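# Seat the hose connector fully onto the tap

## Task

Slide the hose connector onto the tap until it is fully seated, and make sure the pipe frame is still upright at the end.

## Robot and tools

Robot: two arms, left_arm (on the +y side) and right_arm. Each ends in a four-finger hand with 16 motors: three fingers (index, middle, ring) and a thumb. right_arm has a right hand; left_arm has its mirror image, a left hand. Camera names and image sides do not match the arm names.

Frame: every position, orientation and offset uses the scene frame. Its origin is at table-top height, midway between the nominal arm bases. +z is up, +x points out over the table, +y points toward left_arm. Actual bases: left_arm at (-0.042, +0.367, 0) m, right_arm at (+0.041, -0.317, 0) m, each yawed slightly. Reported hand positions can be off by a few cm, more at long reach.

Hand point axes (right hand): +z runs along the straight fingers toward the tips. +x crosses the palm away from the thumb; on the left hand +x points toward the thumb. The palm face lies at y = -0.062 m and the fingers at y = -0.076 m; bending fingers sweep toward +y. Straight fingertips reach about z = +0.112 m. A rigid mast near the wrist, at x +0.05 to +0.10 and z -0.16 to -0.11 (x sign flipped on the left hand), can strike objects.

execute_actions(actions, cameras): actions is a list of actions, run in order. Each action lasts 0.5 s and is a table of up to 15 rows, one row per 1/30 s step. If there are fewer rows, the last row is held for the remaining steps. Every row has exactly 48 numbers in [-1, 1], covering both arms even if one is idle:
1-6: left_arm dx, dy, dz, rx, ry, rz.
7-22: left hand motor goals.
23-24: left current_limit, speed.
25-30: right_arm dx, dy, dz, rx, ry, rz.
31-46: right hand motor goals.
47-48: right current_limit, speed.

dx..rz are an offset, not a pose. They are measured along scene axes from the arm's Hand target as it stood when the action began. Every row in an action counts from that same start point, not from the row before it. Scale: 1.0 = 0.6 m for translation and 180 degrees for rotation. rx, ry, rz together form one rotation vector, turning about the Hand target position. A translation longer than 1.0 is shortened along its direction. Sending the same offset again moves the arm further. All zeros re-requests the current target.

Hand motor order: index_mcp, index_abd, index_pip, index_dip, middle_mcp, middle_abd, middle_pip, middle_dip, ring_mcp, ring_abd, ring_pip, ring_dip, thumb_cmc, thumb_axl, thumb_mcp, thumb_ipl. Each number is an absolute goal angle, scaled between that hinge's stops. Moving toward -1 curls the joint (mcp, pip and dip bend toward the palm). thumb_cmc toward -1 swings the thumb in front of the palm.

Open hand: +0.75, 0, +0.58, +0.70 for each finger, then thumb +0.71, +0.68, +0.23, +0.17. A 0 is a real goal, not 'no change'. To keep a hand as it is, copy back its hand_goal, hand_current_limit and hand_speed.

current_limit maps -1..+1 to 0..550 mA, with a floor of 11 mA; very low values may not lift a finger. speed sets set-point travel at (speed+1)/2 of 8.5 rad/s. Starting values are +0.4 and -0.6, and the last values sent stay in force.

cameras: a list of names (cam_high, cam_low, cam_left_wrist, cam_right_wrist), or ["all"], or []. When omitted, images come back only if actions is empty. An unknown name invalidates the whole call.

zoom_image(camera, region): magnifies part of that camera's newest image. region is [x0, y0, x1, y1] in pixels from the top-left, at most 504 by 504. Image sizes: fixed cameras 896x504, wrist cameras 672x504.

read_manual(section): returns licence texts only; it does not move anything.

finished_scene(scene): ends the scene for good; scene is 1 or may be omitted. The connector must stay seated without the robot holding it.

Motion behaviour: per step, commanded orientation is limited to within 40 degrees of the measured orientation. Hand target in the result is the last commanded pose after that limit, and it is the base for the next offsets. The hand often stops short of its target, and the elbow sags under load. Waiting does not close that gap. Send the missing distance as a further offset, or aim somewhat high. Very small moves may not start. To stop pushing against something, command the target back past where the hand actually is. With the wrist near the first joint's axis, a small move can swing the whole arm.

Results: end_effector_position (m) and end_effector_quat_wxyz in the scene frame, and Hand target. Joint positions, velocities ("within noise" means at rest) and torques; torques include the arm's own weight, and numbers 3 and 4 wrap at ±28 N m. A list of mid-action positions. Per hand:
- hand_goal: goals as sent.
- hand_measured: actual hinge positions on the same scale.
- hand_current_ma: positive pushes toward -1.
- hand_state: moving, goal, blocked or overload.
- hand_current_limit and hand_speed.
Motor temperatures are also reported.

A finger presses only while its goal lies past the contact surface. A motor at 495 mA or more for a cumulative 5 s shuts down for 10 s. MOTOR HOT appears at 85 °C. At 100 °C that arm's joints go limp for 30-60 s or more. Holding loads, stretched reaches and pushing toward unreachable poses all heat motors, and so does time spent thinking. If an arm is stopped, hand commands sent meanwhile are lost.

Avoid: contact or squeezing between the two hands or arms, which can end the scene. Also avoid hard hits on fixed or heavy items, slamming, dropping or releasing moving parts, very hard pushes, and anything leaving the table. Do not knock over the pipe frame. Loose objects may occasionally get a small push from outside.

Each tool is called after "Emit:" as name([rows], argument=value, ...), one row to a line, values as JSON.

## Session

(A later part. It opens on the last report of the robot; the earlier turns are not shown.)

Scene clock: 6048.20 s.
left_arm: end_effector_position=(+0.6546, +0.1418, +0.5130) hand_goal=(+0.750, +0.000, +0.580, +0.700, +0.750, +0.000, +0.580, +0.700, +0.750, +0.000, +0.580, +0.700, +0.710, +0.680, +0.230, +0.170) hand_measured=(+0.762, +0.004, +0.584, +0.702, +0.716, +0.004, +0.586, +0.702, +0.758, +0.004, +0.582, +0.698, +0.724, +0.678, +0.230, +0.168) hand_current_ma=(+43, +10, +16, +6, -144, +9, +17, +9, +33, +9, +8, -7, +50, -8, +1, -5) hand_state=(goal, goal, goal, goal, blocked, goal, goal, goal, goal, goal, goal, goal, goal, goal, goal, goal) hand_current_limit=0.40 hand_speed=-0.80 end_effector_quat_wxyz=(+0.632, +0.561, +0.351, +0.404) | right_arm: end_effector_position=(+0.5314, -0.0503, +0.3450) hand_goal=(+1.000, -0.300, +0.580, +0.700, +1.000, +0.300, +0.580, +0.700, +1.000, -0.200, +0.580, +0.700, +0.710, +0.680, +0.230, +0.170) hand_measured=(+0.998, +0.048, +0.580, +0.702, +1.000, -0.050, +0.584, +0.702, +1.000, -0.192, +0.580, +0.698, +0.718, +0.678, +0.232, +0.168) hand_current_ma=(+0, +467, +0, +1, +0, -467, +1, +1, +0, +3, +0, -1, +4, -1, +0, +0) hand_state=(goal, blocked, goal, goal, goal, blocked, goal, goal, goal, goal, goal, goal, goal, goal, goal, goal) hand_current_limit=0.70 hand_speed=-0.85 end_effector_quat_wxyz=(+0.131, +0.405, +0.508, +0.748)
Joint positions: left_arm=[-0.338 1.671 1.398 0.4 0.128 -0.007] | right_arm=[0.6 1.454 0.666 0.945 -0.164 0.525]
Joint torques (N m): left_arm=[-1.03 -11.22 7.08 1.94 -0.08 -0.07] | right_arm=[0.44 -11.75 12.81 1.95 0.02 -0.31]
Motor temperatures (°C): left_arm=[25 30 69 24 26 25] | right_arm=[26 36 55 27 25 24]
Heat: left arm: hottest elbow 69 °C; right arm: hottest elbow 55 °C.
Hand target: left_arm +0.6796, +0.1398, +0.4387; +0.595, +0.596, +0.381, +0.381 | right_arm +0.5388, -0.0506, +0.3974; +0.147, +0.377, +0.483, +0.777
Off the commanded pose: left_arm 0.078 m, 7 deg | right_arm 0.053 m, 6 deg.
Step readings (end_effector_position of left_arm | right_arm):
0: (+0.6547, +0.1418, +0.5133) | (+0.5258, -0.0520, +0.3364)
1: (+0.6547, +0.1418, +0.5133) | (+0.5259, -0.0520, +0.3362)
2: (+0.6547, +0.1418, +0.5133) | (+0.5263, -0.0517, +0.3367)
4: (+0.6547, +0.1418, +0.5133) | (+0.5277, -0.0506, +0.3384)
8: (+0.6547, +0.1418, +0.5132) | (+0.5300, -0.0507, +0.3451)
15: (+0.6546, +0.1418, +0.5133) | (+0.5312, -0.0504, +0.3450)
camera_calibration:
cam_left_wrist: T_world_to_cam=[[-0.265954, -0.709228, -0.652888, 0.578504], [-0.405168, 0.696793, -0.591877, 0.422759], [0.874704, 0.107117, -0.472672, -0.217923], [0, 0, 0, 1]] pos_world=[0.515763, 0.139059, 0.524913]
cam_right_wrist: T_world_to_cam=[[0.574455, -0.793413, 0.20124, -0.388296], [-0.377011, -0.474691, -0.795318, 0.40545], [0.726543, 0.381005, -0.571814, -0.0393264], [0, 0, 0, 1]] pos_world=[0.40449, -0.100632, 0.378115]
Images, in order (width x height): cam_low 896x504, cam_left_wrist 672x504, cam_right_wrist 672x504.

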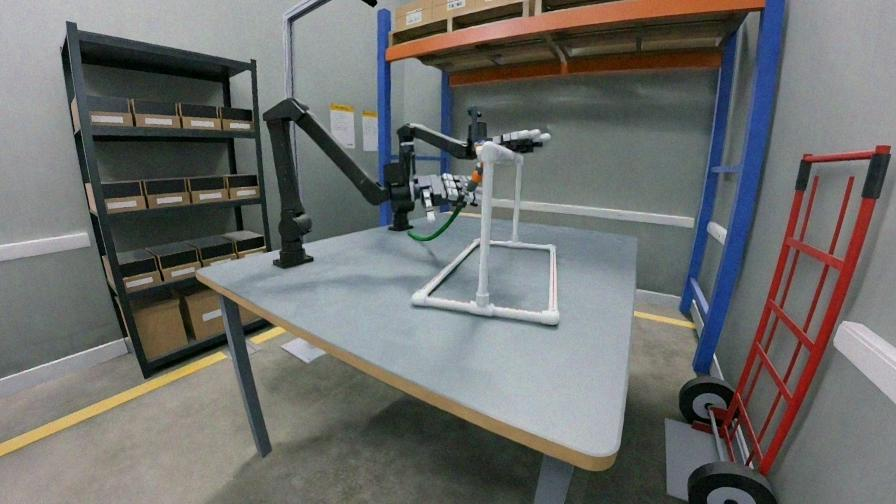

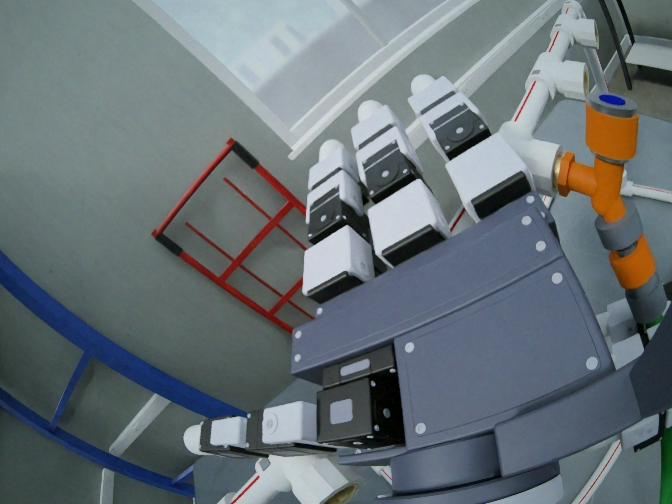

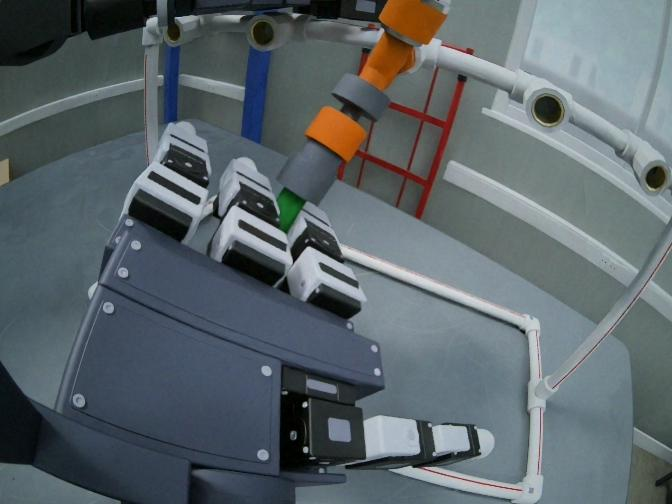

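Emit:
execute_actions([
  [[0,0,0,0,0,0, 0.75,0.0,0.58,0.7, 0.75,0.0,0.58,0.7, 0.75,0.0,0.58,0.7, 0.71,0.68,0.23,0.17, 0.4,-0.8, 0.012,-0.004,0.035,0,0,0, 1,-0.3,0.58,0.7, 1,0.3,0.58,0.7, 1,-0.2,0.58,0.7, 0.71,0.68,0.23,0.17, 0.75,-0.85]],
], cameras=["cam_left_wrist","cam_right_wrist","cam_low"])

Emit:
zoom_image(camera="cam_left_wrist", region=[560, 150, 672, 350])

Emit:
zoom_image(camera="cam_right_wrist", region=[280, 20, 440, 220])

Scene clock: 6059.50 s.
left_arm: end_effector_position=(+0.6546, +0.1418, +0.5130) hand_goal=(+0.750, +0.000, +0.580, +0.700, +0.750, +0.000, +0.580, +0.700, +0.750, +0.000, +0.580, +0.700, +0.710, +0.680, +0.230, +0.170) hand_measured=(+0.762, +0.004, +0.584, +0.702, +0.716, +0.004, +0.586, +0.702, +0.758, +0.004, +0.582, +0.698, +0.724, +0.678, +0.230, +0.168) hand_current_ma=(+43, +10, +16, +6, -144, +9, +17, +9, +33, +9, +8, -7, +50, -8, +1, -5) hand_state=(goal, goal, goal, goal, blocked, goal, goal, goal, goal, goal, goal, goal, goal, goal, goal, goal) hand_current_limit=0.40 hand_speed=-0.80 end_effector_quat_wxyz=(+0.632, +0.561, +0.351, +0.404) | right_arm: end_effector_position=(+0.5358, -0.0480, +0.3480) hand_goal=(+1.000, -0.300, +0.580, +0.700, +1.000, +0.300, +0.580, +0.700, +1.000, -0.200, +0.580, +0.700, +0.710, +0.680, +0.230, +0.170) hand_measured=(+0.998, +0.048, +0.578, +0.702, +1.000, -0.050, +0.584, +0.702, +1.000, -0.192, +0.580, +0.698, +0.718, +0.678, +0.232, +0.168) hand_current_ma=(+0, +481, +0, +1, +0, -481, +1, +1, +0, +3, +0, -1, +4, -1, +0, +0) hand_state=(goal, blocked, goal, goal, goal, blocked, goal, goal, goal, goal, goal, goal, goal, goal, goal, goal) hand_current_limit=0.75 hand_speed=-0.85 end_effector_quat_wxyz=(+0.124, +0.412, +0.520, +0.738)
Joint positions: left_arm=[-0.338 1.671 1.398 0.4 0.128 -0.007] | right_arm=[0.593 1.43 0.682 0.87 -0.181 0.527]
Joint torques (N m): left_arm=[-0.97 -11.22 7.06 1.95 -0.08 -0.08] | right_arm=[-0.32 -12.63 14.31 2.29 0.15 -0.26]
Motor temperatures (°C): left_arm=[25 30 65 24 26 25] | right_arm=[26 35 57 27 25 24]
Heat: left arm: hottest elbow 65 °C; right arm: hottest elbow 57 °C.
Hand target: left_arm +0.6796, +0.1398, +0.4387; +0.595, +0.596, +0.381, +0.380 | right_arm +0.5459, -0.0530, +0.4184; +0.147, +0.377, +0.483, +0.777
Off the commanded pose: left_arm 0.078 m, 7 deg | right_arm 0.071 m, 8 deg.
Step readings (end_effector_position of left_arm | right_arm):
0: (+0.6546, +0.1418, +0.5130) | (+0.5314, -0.0503, +0.3450)
1: (+0.6546, +0.1418, +0.5130) | (+0.5313, -0.0503, +0.3451)
2: (+0.6546, +0.1418, +0.5130) | (+0.5318, -0.0498, +0.3455)
4: (+0.6546, +0.1418, +0.5130) | (+0.5335, -0.0491, +0.3466)
8: (+0.6546, +0.1418, +0.5130) | (+0.5348, -0.0487, +0.3478)
15: (+0.6546, +0.1418, +0.5130) | (+0.5357, -0.0481, +0.3480)
camera_calibration:
cam_left_wrist: T_world_to_cam=[[-0.265954, -0.709228, -0.652888, 0.578504], [-0.405168, 0.696793, -0.591877, 0.422759], [0.874704, 0.107117, -0.472672, -0.217923], [0, 0, 0, 1]] pos_world=[0.515763, 0.139059, 0.524913]
cam_right_wrist: T_world_to_cam=[[0.589047, -0.78321, 0.199012, -0.396253], [-0.394563, -0.493672, -0.774989, 0.411991], [0.705226, 0.377982, -0.599822, -0.0206679], [0, 0, 0, 1]] pos_world=[0.410544, -0.0991486, 0.38575]
Images, in order (width x height): cam_low 896x504, cam_left_wrist 672x504, cam_right_wrist 672x504.

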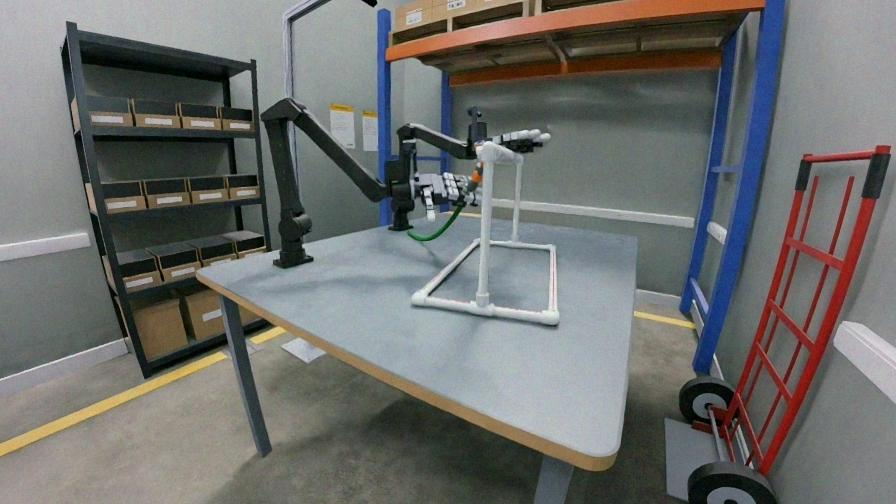

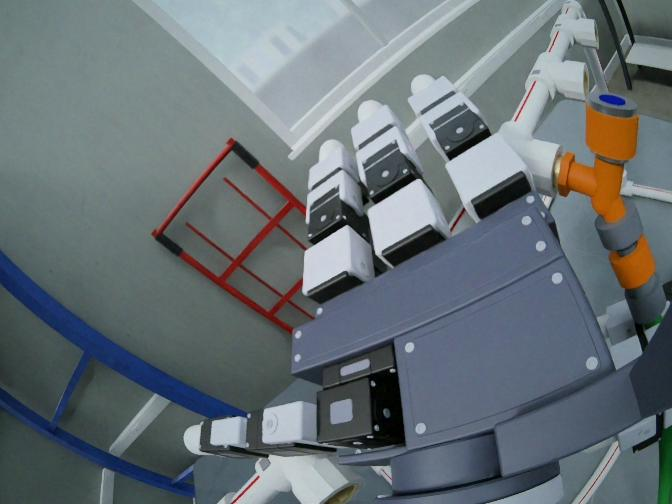

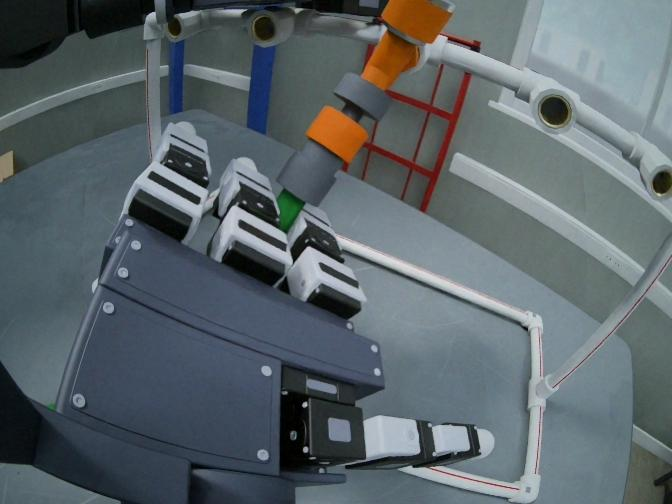

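Scaled by 2.520 from the camera's 672x504 image, which has a finer 960x720 frame.

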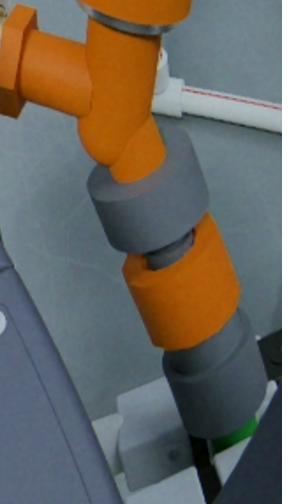

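Scaled by 2.520 from the camera's 672x504 image, which has a finer 960x720 frame.

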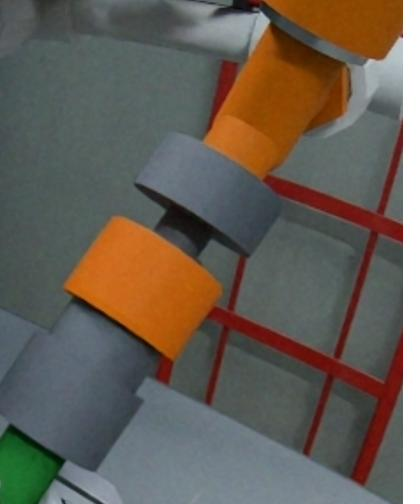

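Emit:
execute_actions([
  [[0,0,-0.04,0,0,0, 0.75,0.0,0.58,0.7, 0.75,0.0,0.58,0.7, 0.75,0.0,0.58,0.7, 0.71,0.68,0.23,0.17, 0.4,-0.8, 0.008,-0.004,0.035,0.03,-0.0267,-0.019, 1,-0.3,0.58,0.7, 1,0.3,0.58,0.7, 1,-0.2,0.58,0.7, 0.71,0.68,0.23,0.17, 0.75,-0.85]],
], cameras=["cam_left_wrist","cam_right_wrist","cam_low"])

Emit:
zoom_image(camera="cam_left_wrist", region=[560, 150, 672, 350])

Emit:
zoom_image(camera="cam_right_wrist", region=[280, 20, 440, 220])

Scene clock: 6093.70 s.
left_arm: end_effector_position=(+0.6492, +0.1434, +0.5095) hand_goal=(+0.750, +0.000, +0.580, +0.700, +0.750, +0.000, +0.580, +0.700, +0.750, +0.000, +0.580, +0.700, +0.710, +0.680, +0.230, +0.170) hand_measured=(+0.762, +0.004, +0.584, +0.702, +0.692, +0.004, +0.586, +0.702, +0.760, +0.004, +0.582, +0.698, +0.724, +0.678, +0.230, +0.168) hand_current_ma=(+43, +9, +16, +6, -259, +9, +17, +9, +35, +9, +8, -7, +50, -8, +1, -5) hand_state=(goal, goal, goal, goal, blocked, goal, goal, goal, goal, goal, goal, goal, goal, goal, goal, goal) hand_current_limit=0.40 hand_speed=-0.80 end_effector_quat_wxyz=(+0.641, +0.550, +0.342, +0.412) | right_arm: end_effector_position=(+0.5359, -0.0475, +0.3463) hand_goal=(+1.000, -0.300, +0.580, +0.700, +1.000, +0.300, +0.580, +0.700, +1.000, -0.200, +0.580, +0.700, +0.710, +0.680, +0.230, +0.170) hand_measured=(+1.000, +0.048, +0.580, +0.702, +1.000, -0.050, +0.590, +0.702, +1.000, -0.192, +0.580, +0.698, +0.718, +0.678, +0.232, +0.168) hand_current_ma=(+0, +481, +0, +1, +0, -481, +6, +1, +0, +3, +0, -1, +4, -1, +0, +0) hand_state=(goal, blocked, goal, goal, goal, blocked, goal, goal, goal, goal, goal, goal, goal, goal, goal, goal) hand_current_limit=0.75 hand_speed=-0.85 end_effector_quat_wxyz=(+0.137, +0.418, +0.494, +0.750)
Joint positions: left_arm=[-0.338 1.677 1.372 0.467 0.128 -0.006] | right_arm=[0.618 1.47 0.686 0.948 -0.11 0.54]
Joint torques (N m): left_arm=[-0.97 -10.05 5.72 1.63 -0.08 -0.09] | right_arm=[-0.79 -11.52 16.5 4.94 0.83 -0.28]
Motor temperatures (°C): left_arm=[25 30 58 24 26 25] | right_arm=[26 35 62 27 25 24]
Heat: left arm: hottest elbow 58 °C; right arm: hottest elbow 62 °C.
Hand target: left_arm +0.6796, +0.1398, +0.4149; +0.596, +0.596, +0.381, +0.381 | right_arm +0.5508, -0.0555, +0.4393; +0.172, +0.365, +0.428, +0.809
Off the commanded pose: left_arm 0.100 m, 9 deg | right_arm 0.095 m, 12 deg.
Step readings (end_effector_position of left_arm | right_arm):
0: (+0.6546, +0.1418, +0.5130) | (+0.5358, -0.0480, +0.3480)
1: (+0.6545, +0.1418, +0.5131) | (+0.5359, -0.0483, +0.3480)
2: (+0.6540, +0.1420, +0.5128) | (+0.5364, -0.0493, +0.3485)
4: (+0.6525, +0.1424, +0.5117) | (+0.5357, -0.0497, +0.3492)
8: (+0.6506, +0.1430, +0.5100) | (+0.5354, -0.0480, +0.3471)
15: (+0.6494, +0.1433, +0.5095) | (+0.5358, -0.0474, +0.3464)
camera_calibration:
cam_left_wrist: T_world_to_cam=[[-0.242873, -0.715709, -0.654808, 0.562776], [-0.38413, 0.690798, -0.61257, 0.415149], [0.890762, 0.102754, -0.442701, -0.240014], [0, 0, 0, 1]] pos_world=[0.509949, 0.140663, 0.516564]
cam_right_wrist: T_world_to_cam=[[0.550481, -0.815487, 0.17875, -0.369349], [-0.397975, -0.444548, -0.802492, 0.424613], [0.733884, 0.370619, -0.569259, -0.0482677], [0, 0, 0, 1]] pos_world=[0.407728, -0.0945492, 0.379292]
Images, in order (width x height): cam_low 896x504, cam_left_wrist 672x504, cam_right_wrist 672x504.

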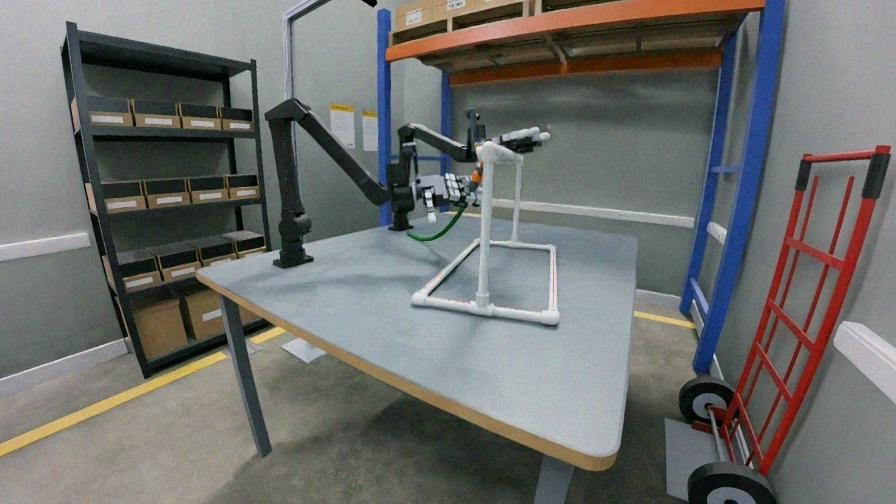

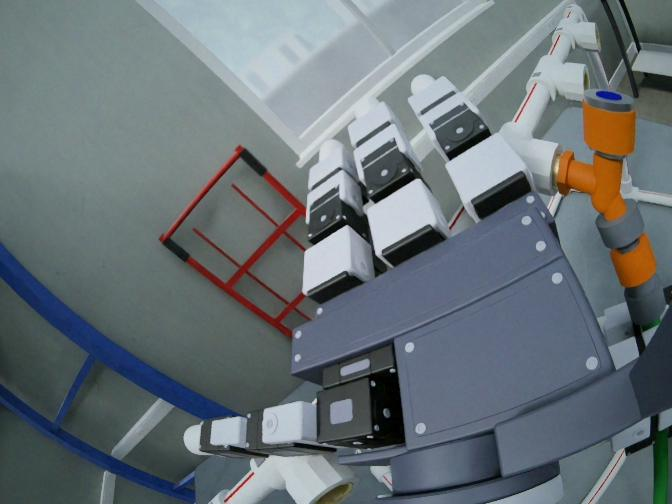

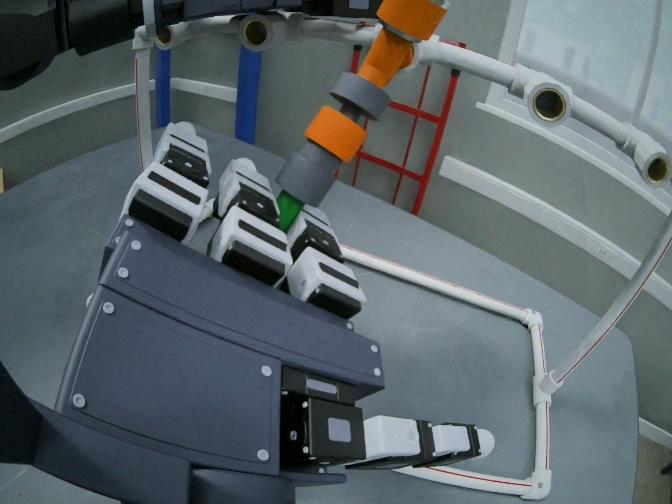

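Scaled by 2.520 from the camera's 672x504 image, which has a finer 960x720 frame.

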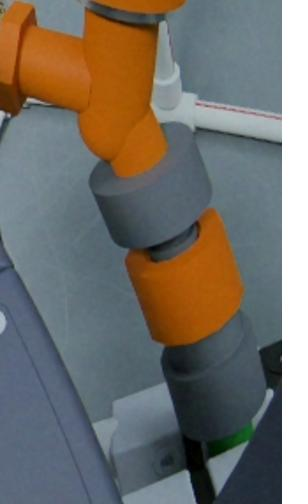

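Scaled by 2.520 from the camera's 672x504 image, which has a finer 960x720 frame.

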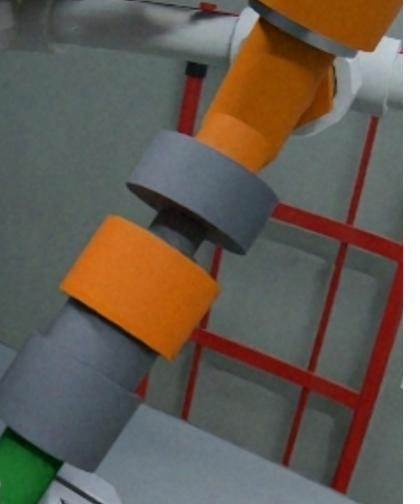

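Emit:
execute_actions([
  [[0,0,-0.03,0,0,0, 0.75,0.0,0.58,0.7, 0.75,0.0,0.58,0.7, 0.75,0.0,0.58,0.7, 0.71,0.68,0.23,0.17, 0.4,-0.8, 0.012,-0.004,0.05,0.02,-0.0178,-0.0127, 1,-0.3,0.58,0.7, 1,0.3,0.58,0.7, 1,-0.2,0.58,0.7, 0.71,0.68,0.23,0.17, 0.75,-0.85]],
], cameras=["cam_left_wrist","cam_right_wrist","cam_low"])

Emit:
zoom_image(camera="cam_left_wrist", region=[560, 150, 672, 350])

Emit:
zoom_image(camera="cam_right_wrist", region=[280, 20, 440, 220])

Scene clock: 6109.07 s.
left_arm: end_effector_position=(+0.6434, +0.1458, +0.5056) hand_goal=(+0.750, +0.000, +0.580, +0.700, +0.750, +0.000, +0.580, +0.700, +0.750, +0.000, +0.580, +0.700, +0.710, +0.680, +0.230, +0.170) hand_measured=(+0.756, +0.004, +0.584, +0.702, +0.692, +0.004, +0.586, +0.702, +0.760, +0.004, +0.582, +0.698, +0.724, +0.678, +0.230, +0.168) hand_current_ma=(+25, +9, +16, +6, -259, +9, +17, +9, +35, +9, +8, -7, +50, -8, +1, -5) hand_state=(goal, goal, goal, goal, blocked, goal, goal, goal, goal, goal, goal, goal, goal, goal, goal, goal) hand_current_limit=0.40 hand_speed=-0.80 end_effector_quat_wxyz=(+0.647, +0.542, +0.334, +0.419) | right_arm: end_effector_position=(+0.5437, -0.0465, +0.3472) hand_goal=(+1.000, -0.300, +0.580, +0.700, +1.000, +0.300, +0.580, +0.700, +1.000, -0.200, +0.580, +0.700, +0.710, +0.680, +0.230, +0.170) hand_measured=(+1.000, +0.048, +0.588, +0.702, +1.000, -0.048, +0.594, +0.702, +1.000, -0.192, +0.580, +0.698, +0.718, +0.678, +0.232, +0.168) hand_current_ma=(+0, +481, +5, +1, +0, -481, +10, +1, +0, +3, +0, -1, +4, -1, +0, +0) hand_state=(goal, blocked, goal, goal, goal, blocked, goal, goal, goal, goal, goal, goal, goal, goal, goal, goal) hand_current_limit=0.75 hand_speed=-0.85 end_effector_quat_wxyz=(+0.152, +0.428, +0.476, +0.753)
Joint positions: left_arm=[-0.336 1.679 1.346 0.523 0.128 -0.002] | right_arm=[0.632 1.502 0.713 0.969 -0.049 0.542]
Joint torques (N m): left_arm=[-1.08 -9 5.08 1.06 -0.08 -0.13] | right_arm=[-1.26 -13.86 18.14 5.74 0.51 -0.28]
Motor temperatures (°C): left_arm=[25 30 57 24 26 25] | right_arm=[26 36 62 28 26 24]
Heat: left arm: hottest elbow 57 °C; right arm: hottest elbow 62 °C.
Hand target: left_arm +0.6797, +0.1399, +0.3968; +0.595, +0.596, +0.381, +0.381 | right_arm +0.5579, -0.0578, +0.4694; +0.188, +0.356, +0.390, +0.828
Off the commanded pose: left_arm 0.115 m, 11 deg | right_arm 0.123 m, 16 deg.
Step readings (end_effector_position of left_arm | right_arm):
0: (+0.6490, +0.1434, +0.5097) | (+0.5358, -0.0473, +0.3463)
1: (+0.6491, +0.1434, +0.5093) | (+0.5358, -0.0475, +0.3464)
2: (+0.6489, +0.1435, +0.5089) | (+0.5360, -0.0479, +0.3468)
4: (+0.6474, +0.1439, +0.5082) | (+0.5362, -0.0473, +0.3470)
8: (+0.6453, +0.1452, +0.5078) | (+0.5388, -0.0464, +0.3466)
15: (+0.6437, +0.1459, +0.5058) | (+0.5436, -0.0465, +0.3471)
camera_calibration:
cam_left_wrist: T_world_to_cam=[[-0.222923, -0.719375, -0.657879, 0.549834], [-0.368455, 0.686977, -0.626341, 0.406245], [0.902522, 0.102773, -0.4182, -0.256931], [0, 0, 0, 1]] pos_world=[0.50414, 0.142861, 0.508724]
cam_right_wrist: T_world_to_cam=[[0.51078, -0.843528, 0.166024, -0.348271], [-0.412265, -0.409791, -0.813701, 0.44222], [0.754415, 0.347176, -0.55707, -0.0704172], [0, 0, 0, 1]] pos_world=[0.413325, -0.0881118, 0.378429]
Images, in order (width x height): cam_low 896x504, cam_left_wrist 672x504, cam_right_wrist 672x504.

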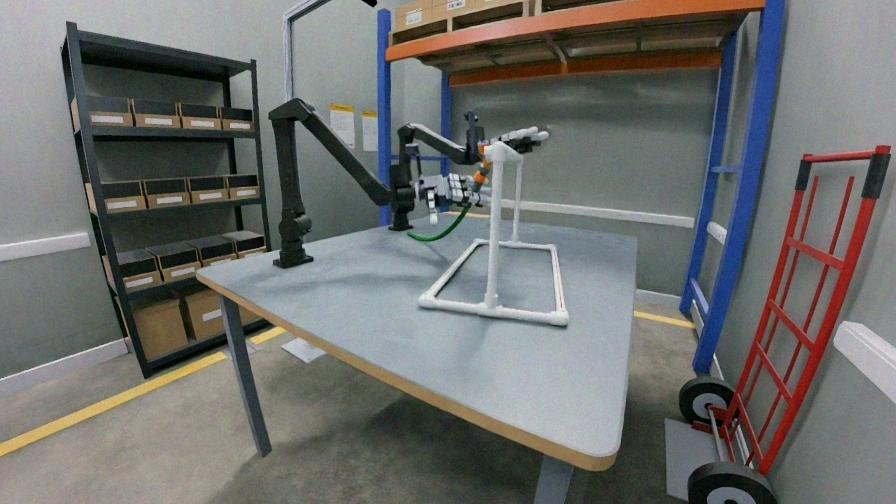

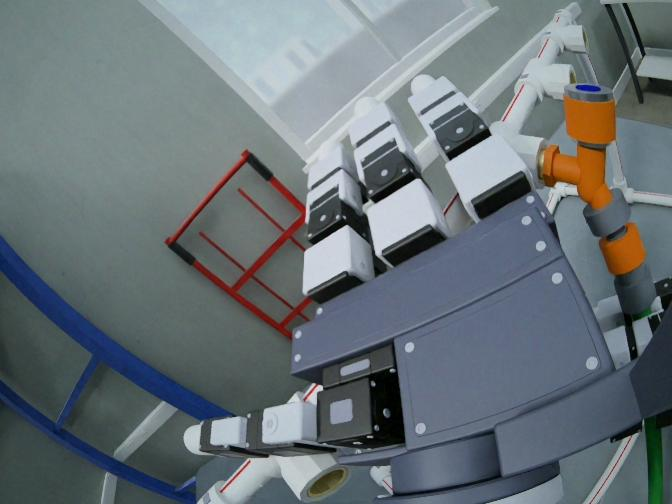

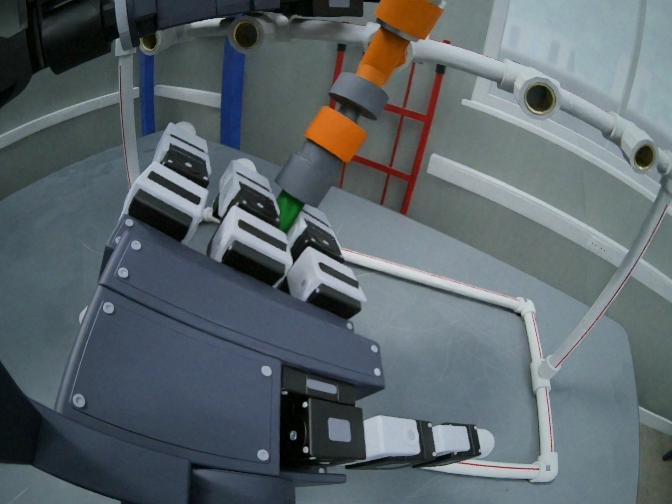

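Scaled by 2.520 from the camera's 672x504 image, which has a finer 960x720 frame.

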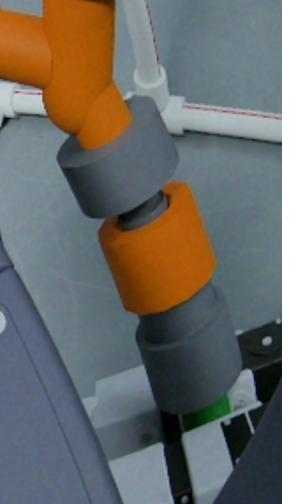

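Scaled by 2.520 from the camera's 672x504 image, which has a finer 960x720 frame.

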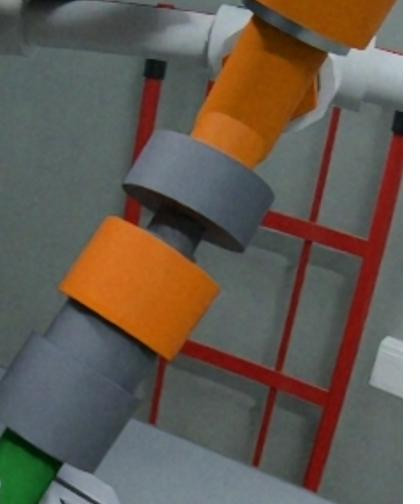

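Emit:
execute_actions([
  [[0.03,0,0.1,0.07,0.152,0, 0.75,0.0,0.58,0.7, 0.75,0.0,0.58,0.7, 0.75,0.0,0.58,0.7, 0.71,0.68,0.23,0.17, 0.4,-0.8, -0.015,0.01,-0.1,-0.05,0.0445,0.0317, 1,-0.3,0.58,0.7, 1,0.3,0.58,0.7, 1,-0.2,0.58,0.7, 0.71,0.68,0.23,0.17, 0.75,-0.85]],
], cameras=["cam_left_wrist","cam_right_wrist","cam_low"])

Emit:
zoom_image(camera="cam_right_wrist", region=[280, 20, 440, 220])

Scene clock: 6223.93 s.
left_arm: end_effector_position=(+0.6684, +0.1389, +0.5164) hand_goal=(+0.750, +0.000, +0.580, +0.700, +0.750, +0.000, +0.580, +0.700, +0.750, +0.000, +0.580, +0.700, +0.710, +0.680, +0.230, +0.170) hand_measured=(+0.738, +0.004, +0.584, +0.702, +0.698, +0.004, +0.586, +0.702, +0.740, +0.004, +0.578, +0.698, +0.724, +0.678, +0.230, +0.168) hand_current_ma=(-51, +9, +16, +6, -230, +9, +17, +9, -37, +13, -3, -7, +50, -8, +1, -5) hand_state=(goal, goal, goal, goal, blocked, goal, goal, goal, goal, goal, goal, goal, goal, goal, goal, goal) hand_current_limit=0.40 hand_speed=-0.80 end_effector_quat_wxyz=(+0.472, +0.703, +0.441, +0.297) | right_arm: end_effector_position=(+0.5469, -0.0422, +0.3466) hand_goal=(+1.000, -0.300, +0.580, +0.700, +1.000, +0.300, +0.580, +0.700, +1.000, -0.200, +0.580, +0.700, +0.710, +0.680, +0.230, +0.170) hand_measured=(+1.000, +0.048, +0.584, +0.702, +1.000, -0.048, +0.584, +0.702, +1.000, -0.192, +0.580, +0.698, +0.718, +0.678, +0.232, +0.168) hand_current_ma=(+0, +481, +2, +1, +0, -481, +1, +1, +0, +3, +0, -1, +4, -1, +0, +0) hand_state=(goal, blocked, goal, goal, goal, blocked, goal, goal, goal, goal, goal, goal, goal, goal, goal, goal) hand_current_limit=0.75 hand_speed=-0.85 end_effector_quat_wxyz=(+0.119, +0.412, +0.513, +0.743)
Joint positions: left_arm=[-0.327 1.603 1.668 -0.455 0.135 0.058] | right_arm=[0.593 1.472 0.713 0.894 -0.183 0.542]
Joint torques (N m): left_arm=[-0.62 -10.46 10.91 0.98 -0.36 -0.01] | right_arm=[-0.21 -13.92 12.15 2.45 0.2 -0.42]
Motor temperatures (°C): left_arm=[25 30 50 24 25 25] | right_arm=[26 38 71 29 26 24]
Heat: left arm: hottest elbow 50 °C; right arm: hottest elbow 71 °C.
Hand target: left_arm +0.6976, +0.1398, +0.4569; +0.420, +0.730, +0.467, +0.268 | right_arm +0.5489, -0.0518, +0.4094; +0.147, +0.377, +0.483, +0.777
Off the commanded pose: left_arm 0.066 m, 8 deg | right_arm 0.064 m, 7 deg.
Step readings (end_effector_position of left_arm | right_arm):
0: (+0.6434, +0.1458, +0.5057) | (+0.5437, -0.0465, +0.3472)
1: (+0.6436, +0.1457, +0.5052) | (+0.5436, -0.0462, +0.3472)
2: (+0.6453, +0.1447, +0.5062) | (+0.5435, -0.0444, +0.3472)
4: (+0.6514, +0.1438, +0.5094) | (+0.5459, -0.0436, +0.3451)
8: (+0.6551, +0.1453, +0.5140) | (+0.5467, -0.0423, +0.3464)
15: (+0.6628, +0.1414, +0.5175) | (+0.5469, -0.0423, +0.3467)
camera_calibration:
cam_left_wrist: T_world_to_cam=[[-0.566215, -0.569773, -0.595617, 0.733992], [-0.588236, 0.78551, -0.192229, 0.336053], [0.577391, 0.24152, -0.779928, 0.110644], [0, 0, 0, 1]] pos_world=[0.549391, 0.127513, 0.588072]
cam_right_wrist: T_world_to_cam=[[0.591597, -0.78467, 0.185218, -0.394539], [-0.392037, -0.480718, -0.784358, 0.420542], [0.704499, 0.391412, -0.592011, -0.0333202], [0, 0, 0, 1]] pos_world=[0.42175, -0.0943786, 0.383205]
Images, in order (width x height): cam_low 896x504, cam_left_wrist 672x504, cam_right_wrist 672x504.

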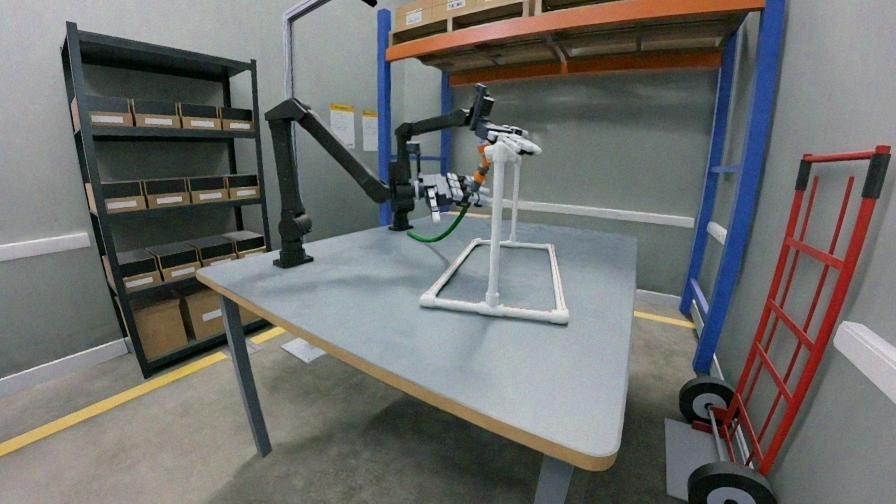

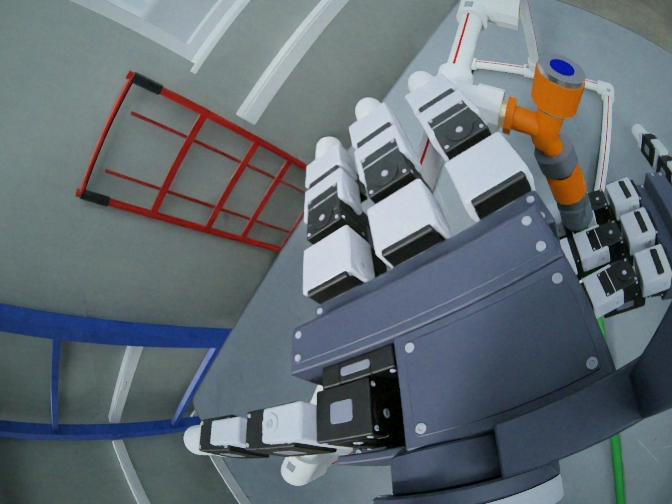

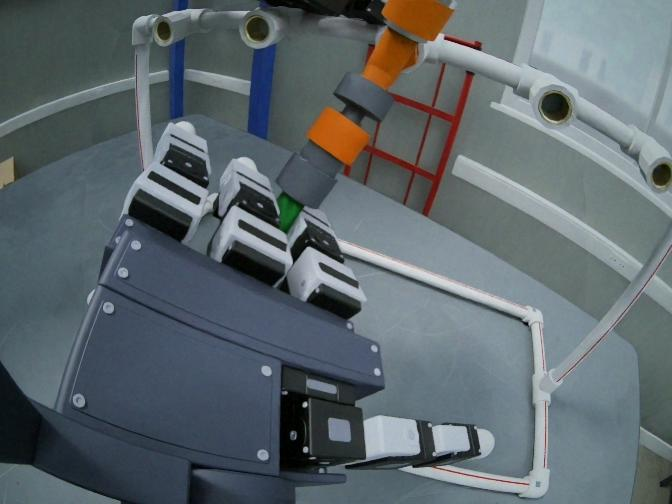

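Scaled by 2.520 from the camera's 672x504 image, which has a finer 960x720 frame.

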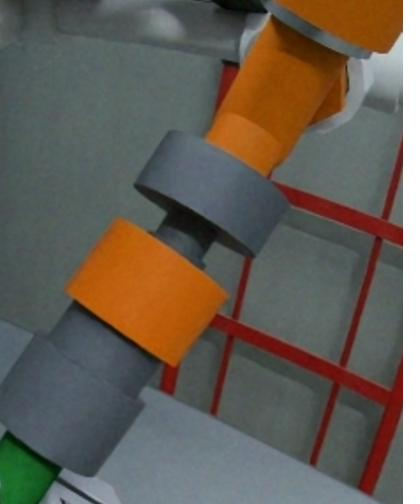

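Emit:
execute_actions([
  [[0.02,0,0.02,0.0,0.0,0, 1,0.0,0.58,0.7, 1,0.0,0.58,0.7, 1,0.0,0.58,0.7, 0.71,0.68,0.23,0.17, 0.4,-0.85, 0,0.005,-0.02,0,0,0, 1,-0.3,0.58,0.7, 1,0.3,0.58,0.7, 1,-0.2,0.58,0.7, 0.71,0.68,0.23,0.17, 0.75,-0.85]],
  [[0.0,0,-0.08,0.0,0.0,0, 1,0.0,0.58,0.7, 1,0.0,0.58,0.7, 1,0.0,0.58,0.7, 0.71,0.68,0.23,0.17, 0.4,-0.85, 0,0,0,0,0,0, 1,-0.3,0.58,0.7, 1,0.3,0.58,0.7, 1,-0.2,0.58,0.7, 0.71,0.68,0.23,0.17, 0.75,-0.85]],
], cameras=["cam_left_wrist","cam_right_wrist","cam_low"])

Emit:
zoom_image(camera="cam_low", region=[400, 60, 600, 340])

Scene clock: 6249.87 s.
left_arm: end_effector_position=(+0.6785, +0.1345, +0.5266) hand_goal=(+1.000, +0.000, +0.580, +0.700, +1.000, +0.000, +0.580, +0.700, +1.000, +0.000, +0.580, +0.700, +0.710, +0.680, +0.230, +0.170) hand_measured=(+0.998, +0.004, +0.584, +0.702, +0.928, +0.004, +0.570, +0.702, +0.880, +0.008, +0.564, +0.688, +0.724, +0.678, +0.230, +0.168) hand_current_ma=(-6, +9, +16, +6, -329, +10, -39, +9, -385, +24, -59, -42, +50, -8, +1, -5) hand_state=(goal, goal, goal, goal, blocked, goal, goal, goal, blocked, goal, goal, goal, goal, goal, goal, goal) hand_current_limit=0.40 hand_speed=-0.85 end_effector_quat_wxyz=(+0.484, +0.697, +0.433, +0.304) | right_arm: end_effector_position=(+0.5471, -0.0426, +0.3466) hand_goal=(+1.000, -0.300, +0.580, +0.700, +1.000, +0.300, +0.580, +0.700, +1.000, -0.200, +0.580, +0.700, +0.710, +0.680, +0.230, +0.170) hand_measured=(+1.000, +0.048, +0.586, +0.702, +1.000, -0.048, +0.584, +0.702, +1.000, -0.192, +0.580, +0.698, +0.718, +0.678, +0.232, +0.168) hand_current_ma=(+0, +481, +3, +1, +0, -481, +1, +1, +0, +3, +0, -1, +4, -1, +0, +0) hand_state=(goal, blocked, goal, goal, goal, blocked, goal, goal, goal, goal, goal, goal, goal, goal, goal, goal) hand_current_limit=0.75 hand_speed=-0.85 end_effector_quat_wxyz=(+0.120, +0.413, +0.513, +0.743)
Joint positions: left_arm=[-0.327 1.632 1.706 -0.431 0.142 0.058] | right_arm=[0.593 1.472 0.713 0.894 -0.18 0.542]
Joint torques (N m): left_arm=[-0.26 -9.7 6.13 1.32 -0.46 0] | right_arm=[0.09 -11.46 11.41 3.92 0.32 -0.41]
Motor temperatures (°C): left_arm=[25 30 51 24 25 25] | right_arm=[26 37 66 28 25 24]
Heat: left arm: hottest elbow 51 °C; right arm: hottest elbow 66 °C.
Hand target: left_arm +0.7096, +0.1397, +0.4210; +0.421, +0.730, +0.467, +0.268 | right_arm +0.5489, -0.0488, +0.3974; +0.147, +0.377, +0.483, +0.777
Off the commanded pose: left_arm 0.110 m, 10 deg | right_arm 0.051 m, 7 deg.
Step readings (end_effector_position of left_arm | right_arm):
0: (+0.6683, +0.1389, +0.5164) | (+0.5469, -0.0422, +0.3466)
1: (+0.6685, +0.1388, +0.5164) | (+0.5469, -0.0422, +0.3466)
2: (+0.6690, +0.1387, +0.5170) | (+0.5469, -0.0422, +0.3466)
4: (+0.6722, +0.1374, +0.5194) | (+0.5469, -0.0422, +0.3466)
8: (+0.6774, +0.1352, +0.5234) | (+0.5470, -0.0424, +0.3466)
15: (+0.6811, +0.1338, +0.5273) | (+0.5470, -0.0424, +0.3466)
16: (+0.6814, +0.1338, +0.5276) | (+0.5470, -0.0424, +0.3466)
17: (+0.6815, +0.1337, +0.5284) | (+0.5470, -0.0424, +0.3466)
19: (+0.6821, +0.1334, +0.5261) | (+0.5470, -0.0425, +0.3466)
23: (+0.6798, +0.1341, +0.5265) | (+0.5471, -0.0426, +0.3466)
30: (+0.6785, +0.1345, +0.5267) | (+0.5471, -0.0426, +0.3466)
camera_calibration:
cam_left_wrist: T_world_to_cam=[[-0.550298, -0.573622, -0.606737, 0.73888], [-0.576736, 0.78659, -0.220571, 0.354359], [0.603778, 0.228548, -0.763687, 0.0891347], [0, 0, 0, 1]] pos_world=[0.557159, 0.124731, 0.594539]
cam_right_wrist: T_world_to_cam=[[0.589544, -0.786283, 0.184924, -0.393781], [-0.393432, -0.479475, -0.78442, 0.421225], [0.705443, 0.389695, -0.59202, -0.0338367], [0, 0, 0, 1]] pos_world=[0.421745, -0.0944705, 0.383205]
Images, in order (width x height): cam_low 896x504, cam_left_wrist 672x504, cam_right_wrist 672x504.

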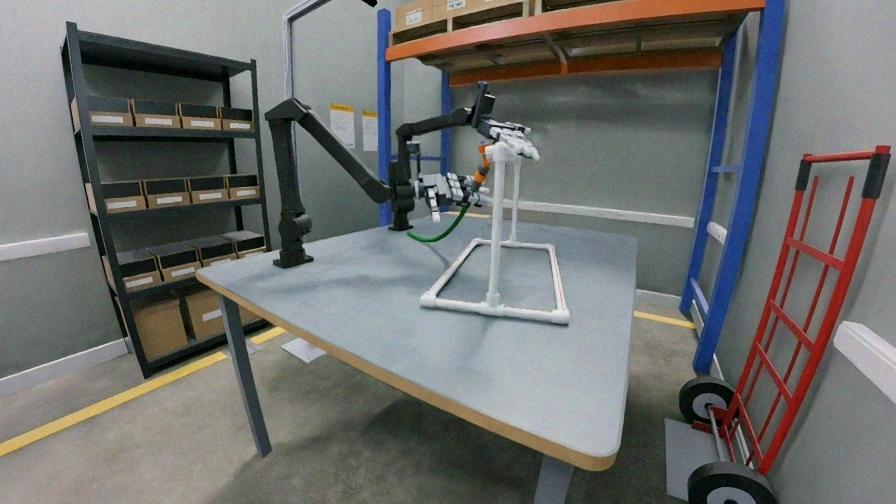

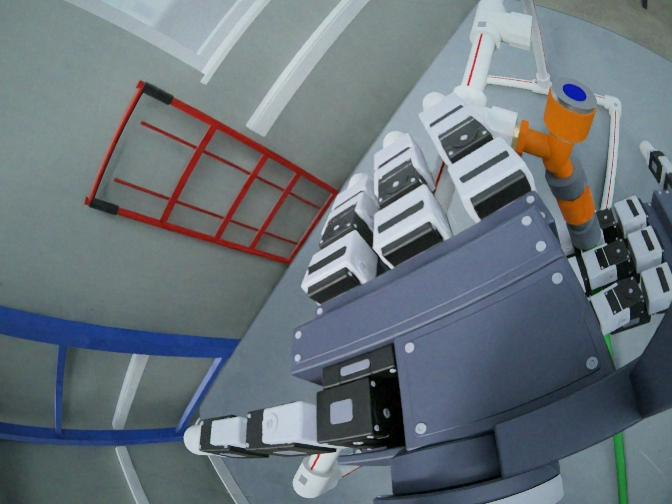

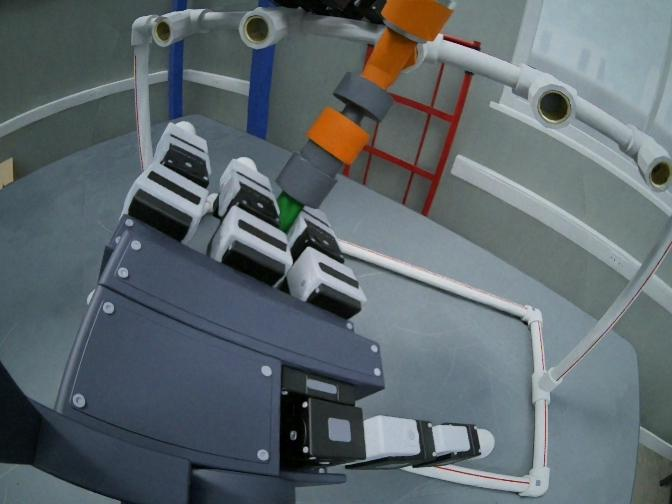

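Scaled by 1.800 from the camera's 896x504 image, which has a finer 1280x720 frame.

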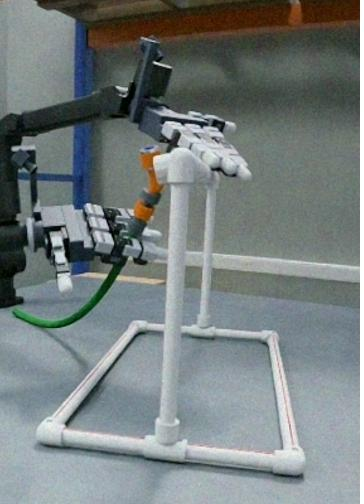

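Emit:
execute_actions([
  [[0.0,0,-0.05,0.0,0.0,0, 1,0.0,0.58,0.7, 1,0.0,0.58,0.7, 1,0.0,0.58,0.7, 0.71,0.68,0.23,0.17, 0.4,-0.85, 0,0,0.09,0.03,-0.0267,-0.019, 1,-0.3,0.58,0.7, 1,0.3,0.58,0.7, 1,-0.2,0.58,0.7, 0.71,0.68,0.23,0.17, 0.75,-0.85]],
], cameras=["cam_left_wrist","cam_right_wrist","cam_low"])

Emit:
zoom_image(camera="cam_right_wrist", region=[280, 20, 440, 220])

Emit:
zoom_image(camera="cam_left_wrist", region=[510, 60, 672, 330])

Scene clock: 6265.60 s.
left_arm: end_effector_position=(+0.6738, +0.1360, +0.5241) hand_goal=(+1.000, +0.000, +0.580, +0.700, +1.000, +0.000, +0.580, +0.700, +1.000, +0.000, +0.580, +0.700, +0.710, +0.680, +0.230, +0.170) hand_measured=(+0.994, +0.004, +0.584, +0.702, +0.930, +0.004, +0.576, +0.702, +0.892, +0.008, +0.564, +0.692, +0.724, +0.678, +0.230, +0.168) hand_current_ma=(-20, +9, +16, +6, -323, +12, -16, +9, -385, +24, -59, -30, +50, -8, +1, -5) hand_state=(goal, goal, goal, goal, blocked, goal, goal, goal, blocked, goal, goal, goal, goal, goal, goal, goal) hand_current_limit=0.40 hand_speed=-0.85 end_effector_quat_wxyz=(+0.499, +0.686, +0.424, +0.317) | right_arm: end_effector_position=(+0.5440, -0.0439, +0.3484) hand_goal=(+1.000, -0.300, +0.580, +0.700, +1.000, +0.300, +0.580, +0.700, +1.000, -0.200, +0.580, +0.700, +0.710, +0.680, +0.230, +0.170) hand_measured=(+1.000, +0.048, +0.590, +0.702, +1.000, -0.048, +0.594, +0.702, +1.000, -0.192, +0.580, +0.698, +0.718, +0.678, +0.232, +0.168) hand_current_ma=(+0, +481, +7, +1, +0, -481, +11, +1, +0, +3, +0, -1, +4, -1, +0, +0) hand_state=(goal, blocked, goal, goal, goal, blocked, goal, goal, goal, goal, goal, goal, goal, goal, goal, goal) hand_current_limit=0.75 hand_speed=-0.85 end_effector_quat_wxyz=(+0.139, +0.429, +0.494, +0.744)
Joint positions: left_arm=[-0.327 1.617 1.648 -0.339 0.142 0.058] | right_arm=[0.623 1.472 0.713 0.904 -0.089 0.542]
Joint torques (N m): left_arm=[-0.26 -8.59 4.42 0.47 -0.45 0] | right_arm=[0.32 -13.57 16.01 5.29 0.57 -0.37]
Motor temperatures (°C): left_arm=[25 30 51 24 25 25] | right_arm=[26 37 63 28 26 24]
Heat: left arm: hottest elbow 51 °C; right arm: hottest elbow 63 °C.
Hand target: left_arm +0.7096, +0.1397, +0.3908; +0.420, +0.730, +0.467, +0.268 | right_arm +0.5489, -0.0488, +0.4514; +0.172, +0.365, +0.428, +0.809
Off the commanded pose: left_arm 0.138 m, 13 deg | right_arm 0.103 m, 13 deg.
Step readings (end_effector_position of left_arm | right_arm):
0: (+0.6783, +0.1346, +0.5268) | (+0.5471, -0.0426, +0.3466)
1: (+0.6783, +0.1346, +0.5266) | (+0.5472, -0.0430, +0.3467)
2: (+0.6783, +0.1346, +0.5255) | (+0.5474, -0.0442, +0.3470)
4: (+0.6773, +0.1349, +0.5247) | (+0.5462, -0.0447, +0.3478)
8: (+0.6751, +0.1356, +0.5242) | (+0.5443, -0.0438, +0.3483)
15: (+0.6739, +0.1359, +0.5241) | (+0.5440, -0.0440, +0.3484)
camera_calibration:
cam_left_wrist: T_world_to_cam=[[-0.522151, -0.582459, -0.622977, 0.726419], [-0.56575, 0.783162, -0.25804, 0.362678], [0.638189, 0.217713, -0.738455, 0.0547934], [0, 0, 0, 1]] pos_world=[0.549517, 0.127144, 0.586589]
cam_right_wrist: T_world_to_cam=[[0.540635, -0.823323, 0.17278, -0.364129], [-0.420394, -0.442307, -0.792233, 0.439804], [0.728686, 0.355673, -0.585246, -0.0466044], [0, 0, 0, 1]] pos_world=[0.415711, -0.0886912, 0.384067]
Images, in order (width x height): cam_low 896x504, cam_left_wrist 672x504, cam_right_wrist 672x504.

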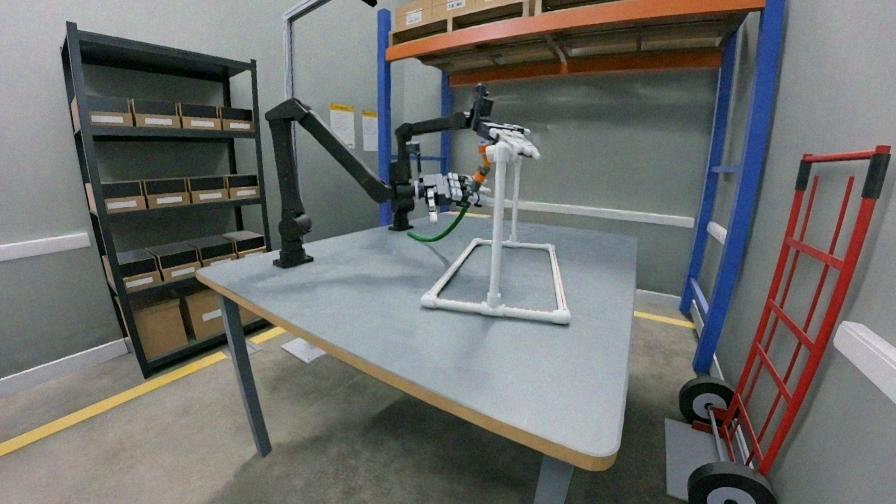

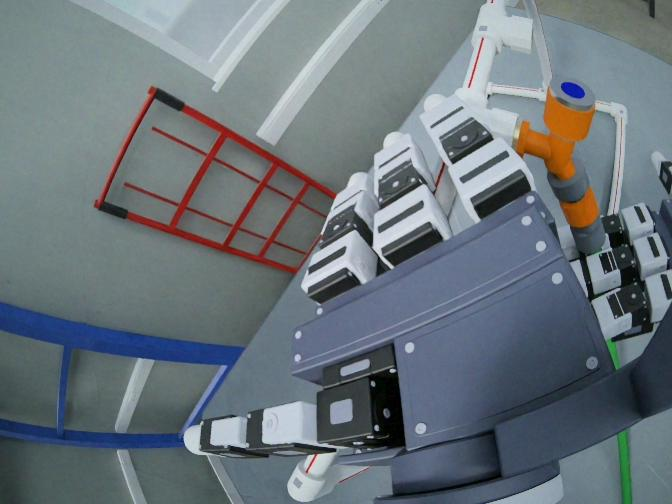

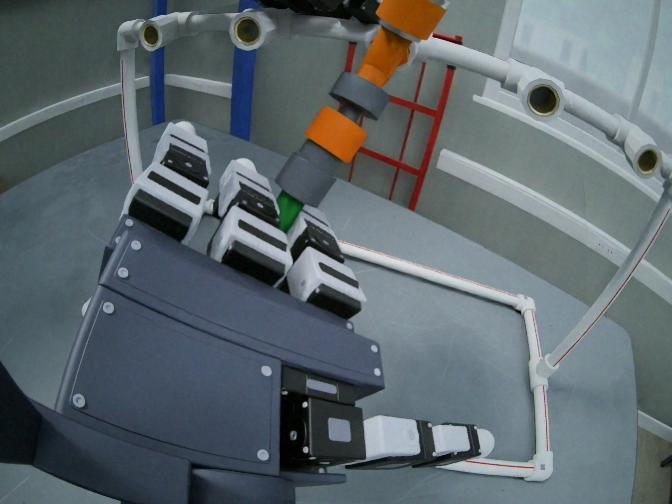

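Scaled by 2.520 from the camera's 672x504 image, which has a finer 960x720 frame.

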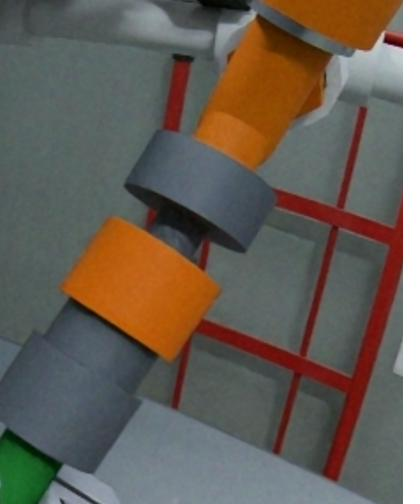

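Scaled by 1.867 from the camera's 672x504 image, which has a finer 960x720 frame.

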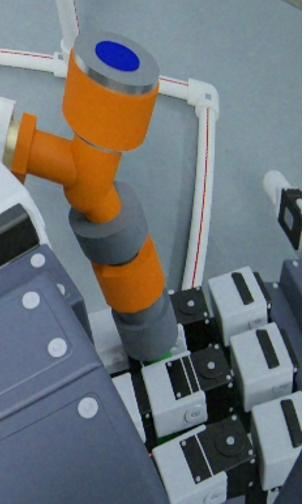

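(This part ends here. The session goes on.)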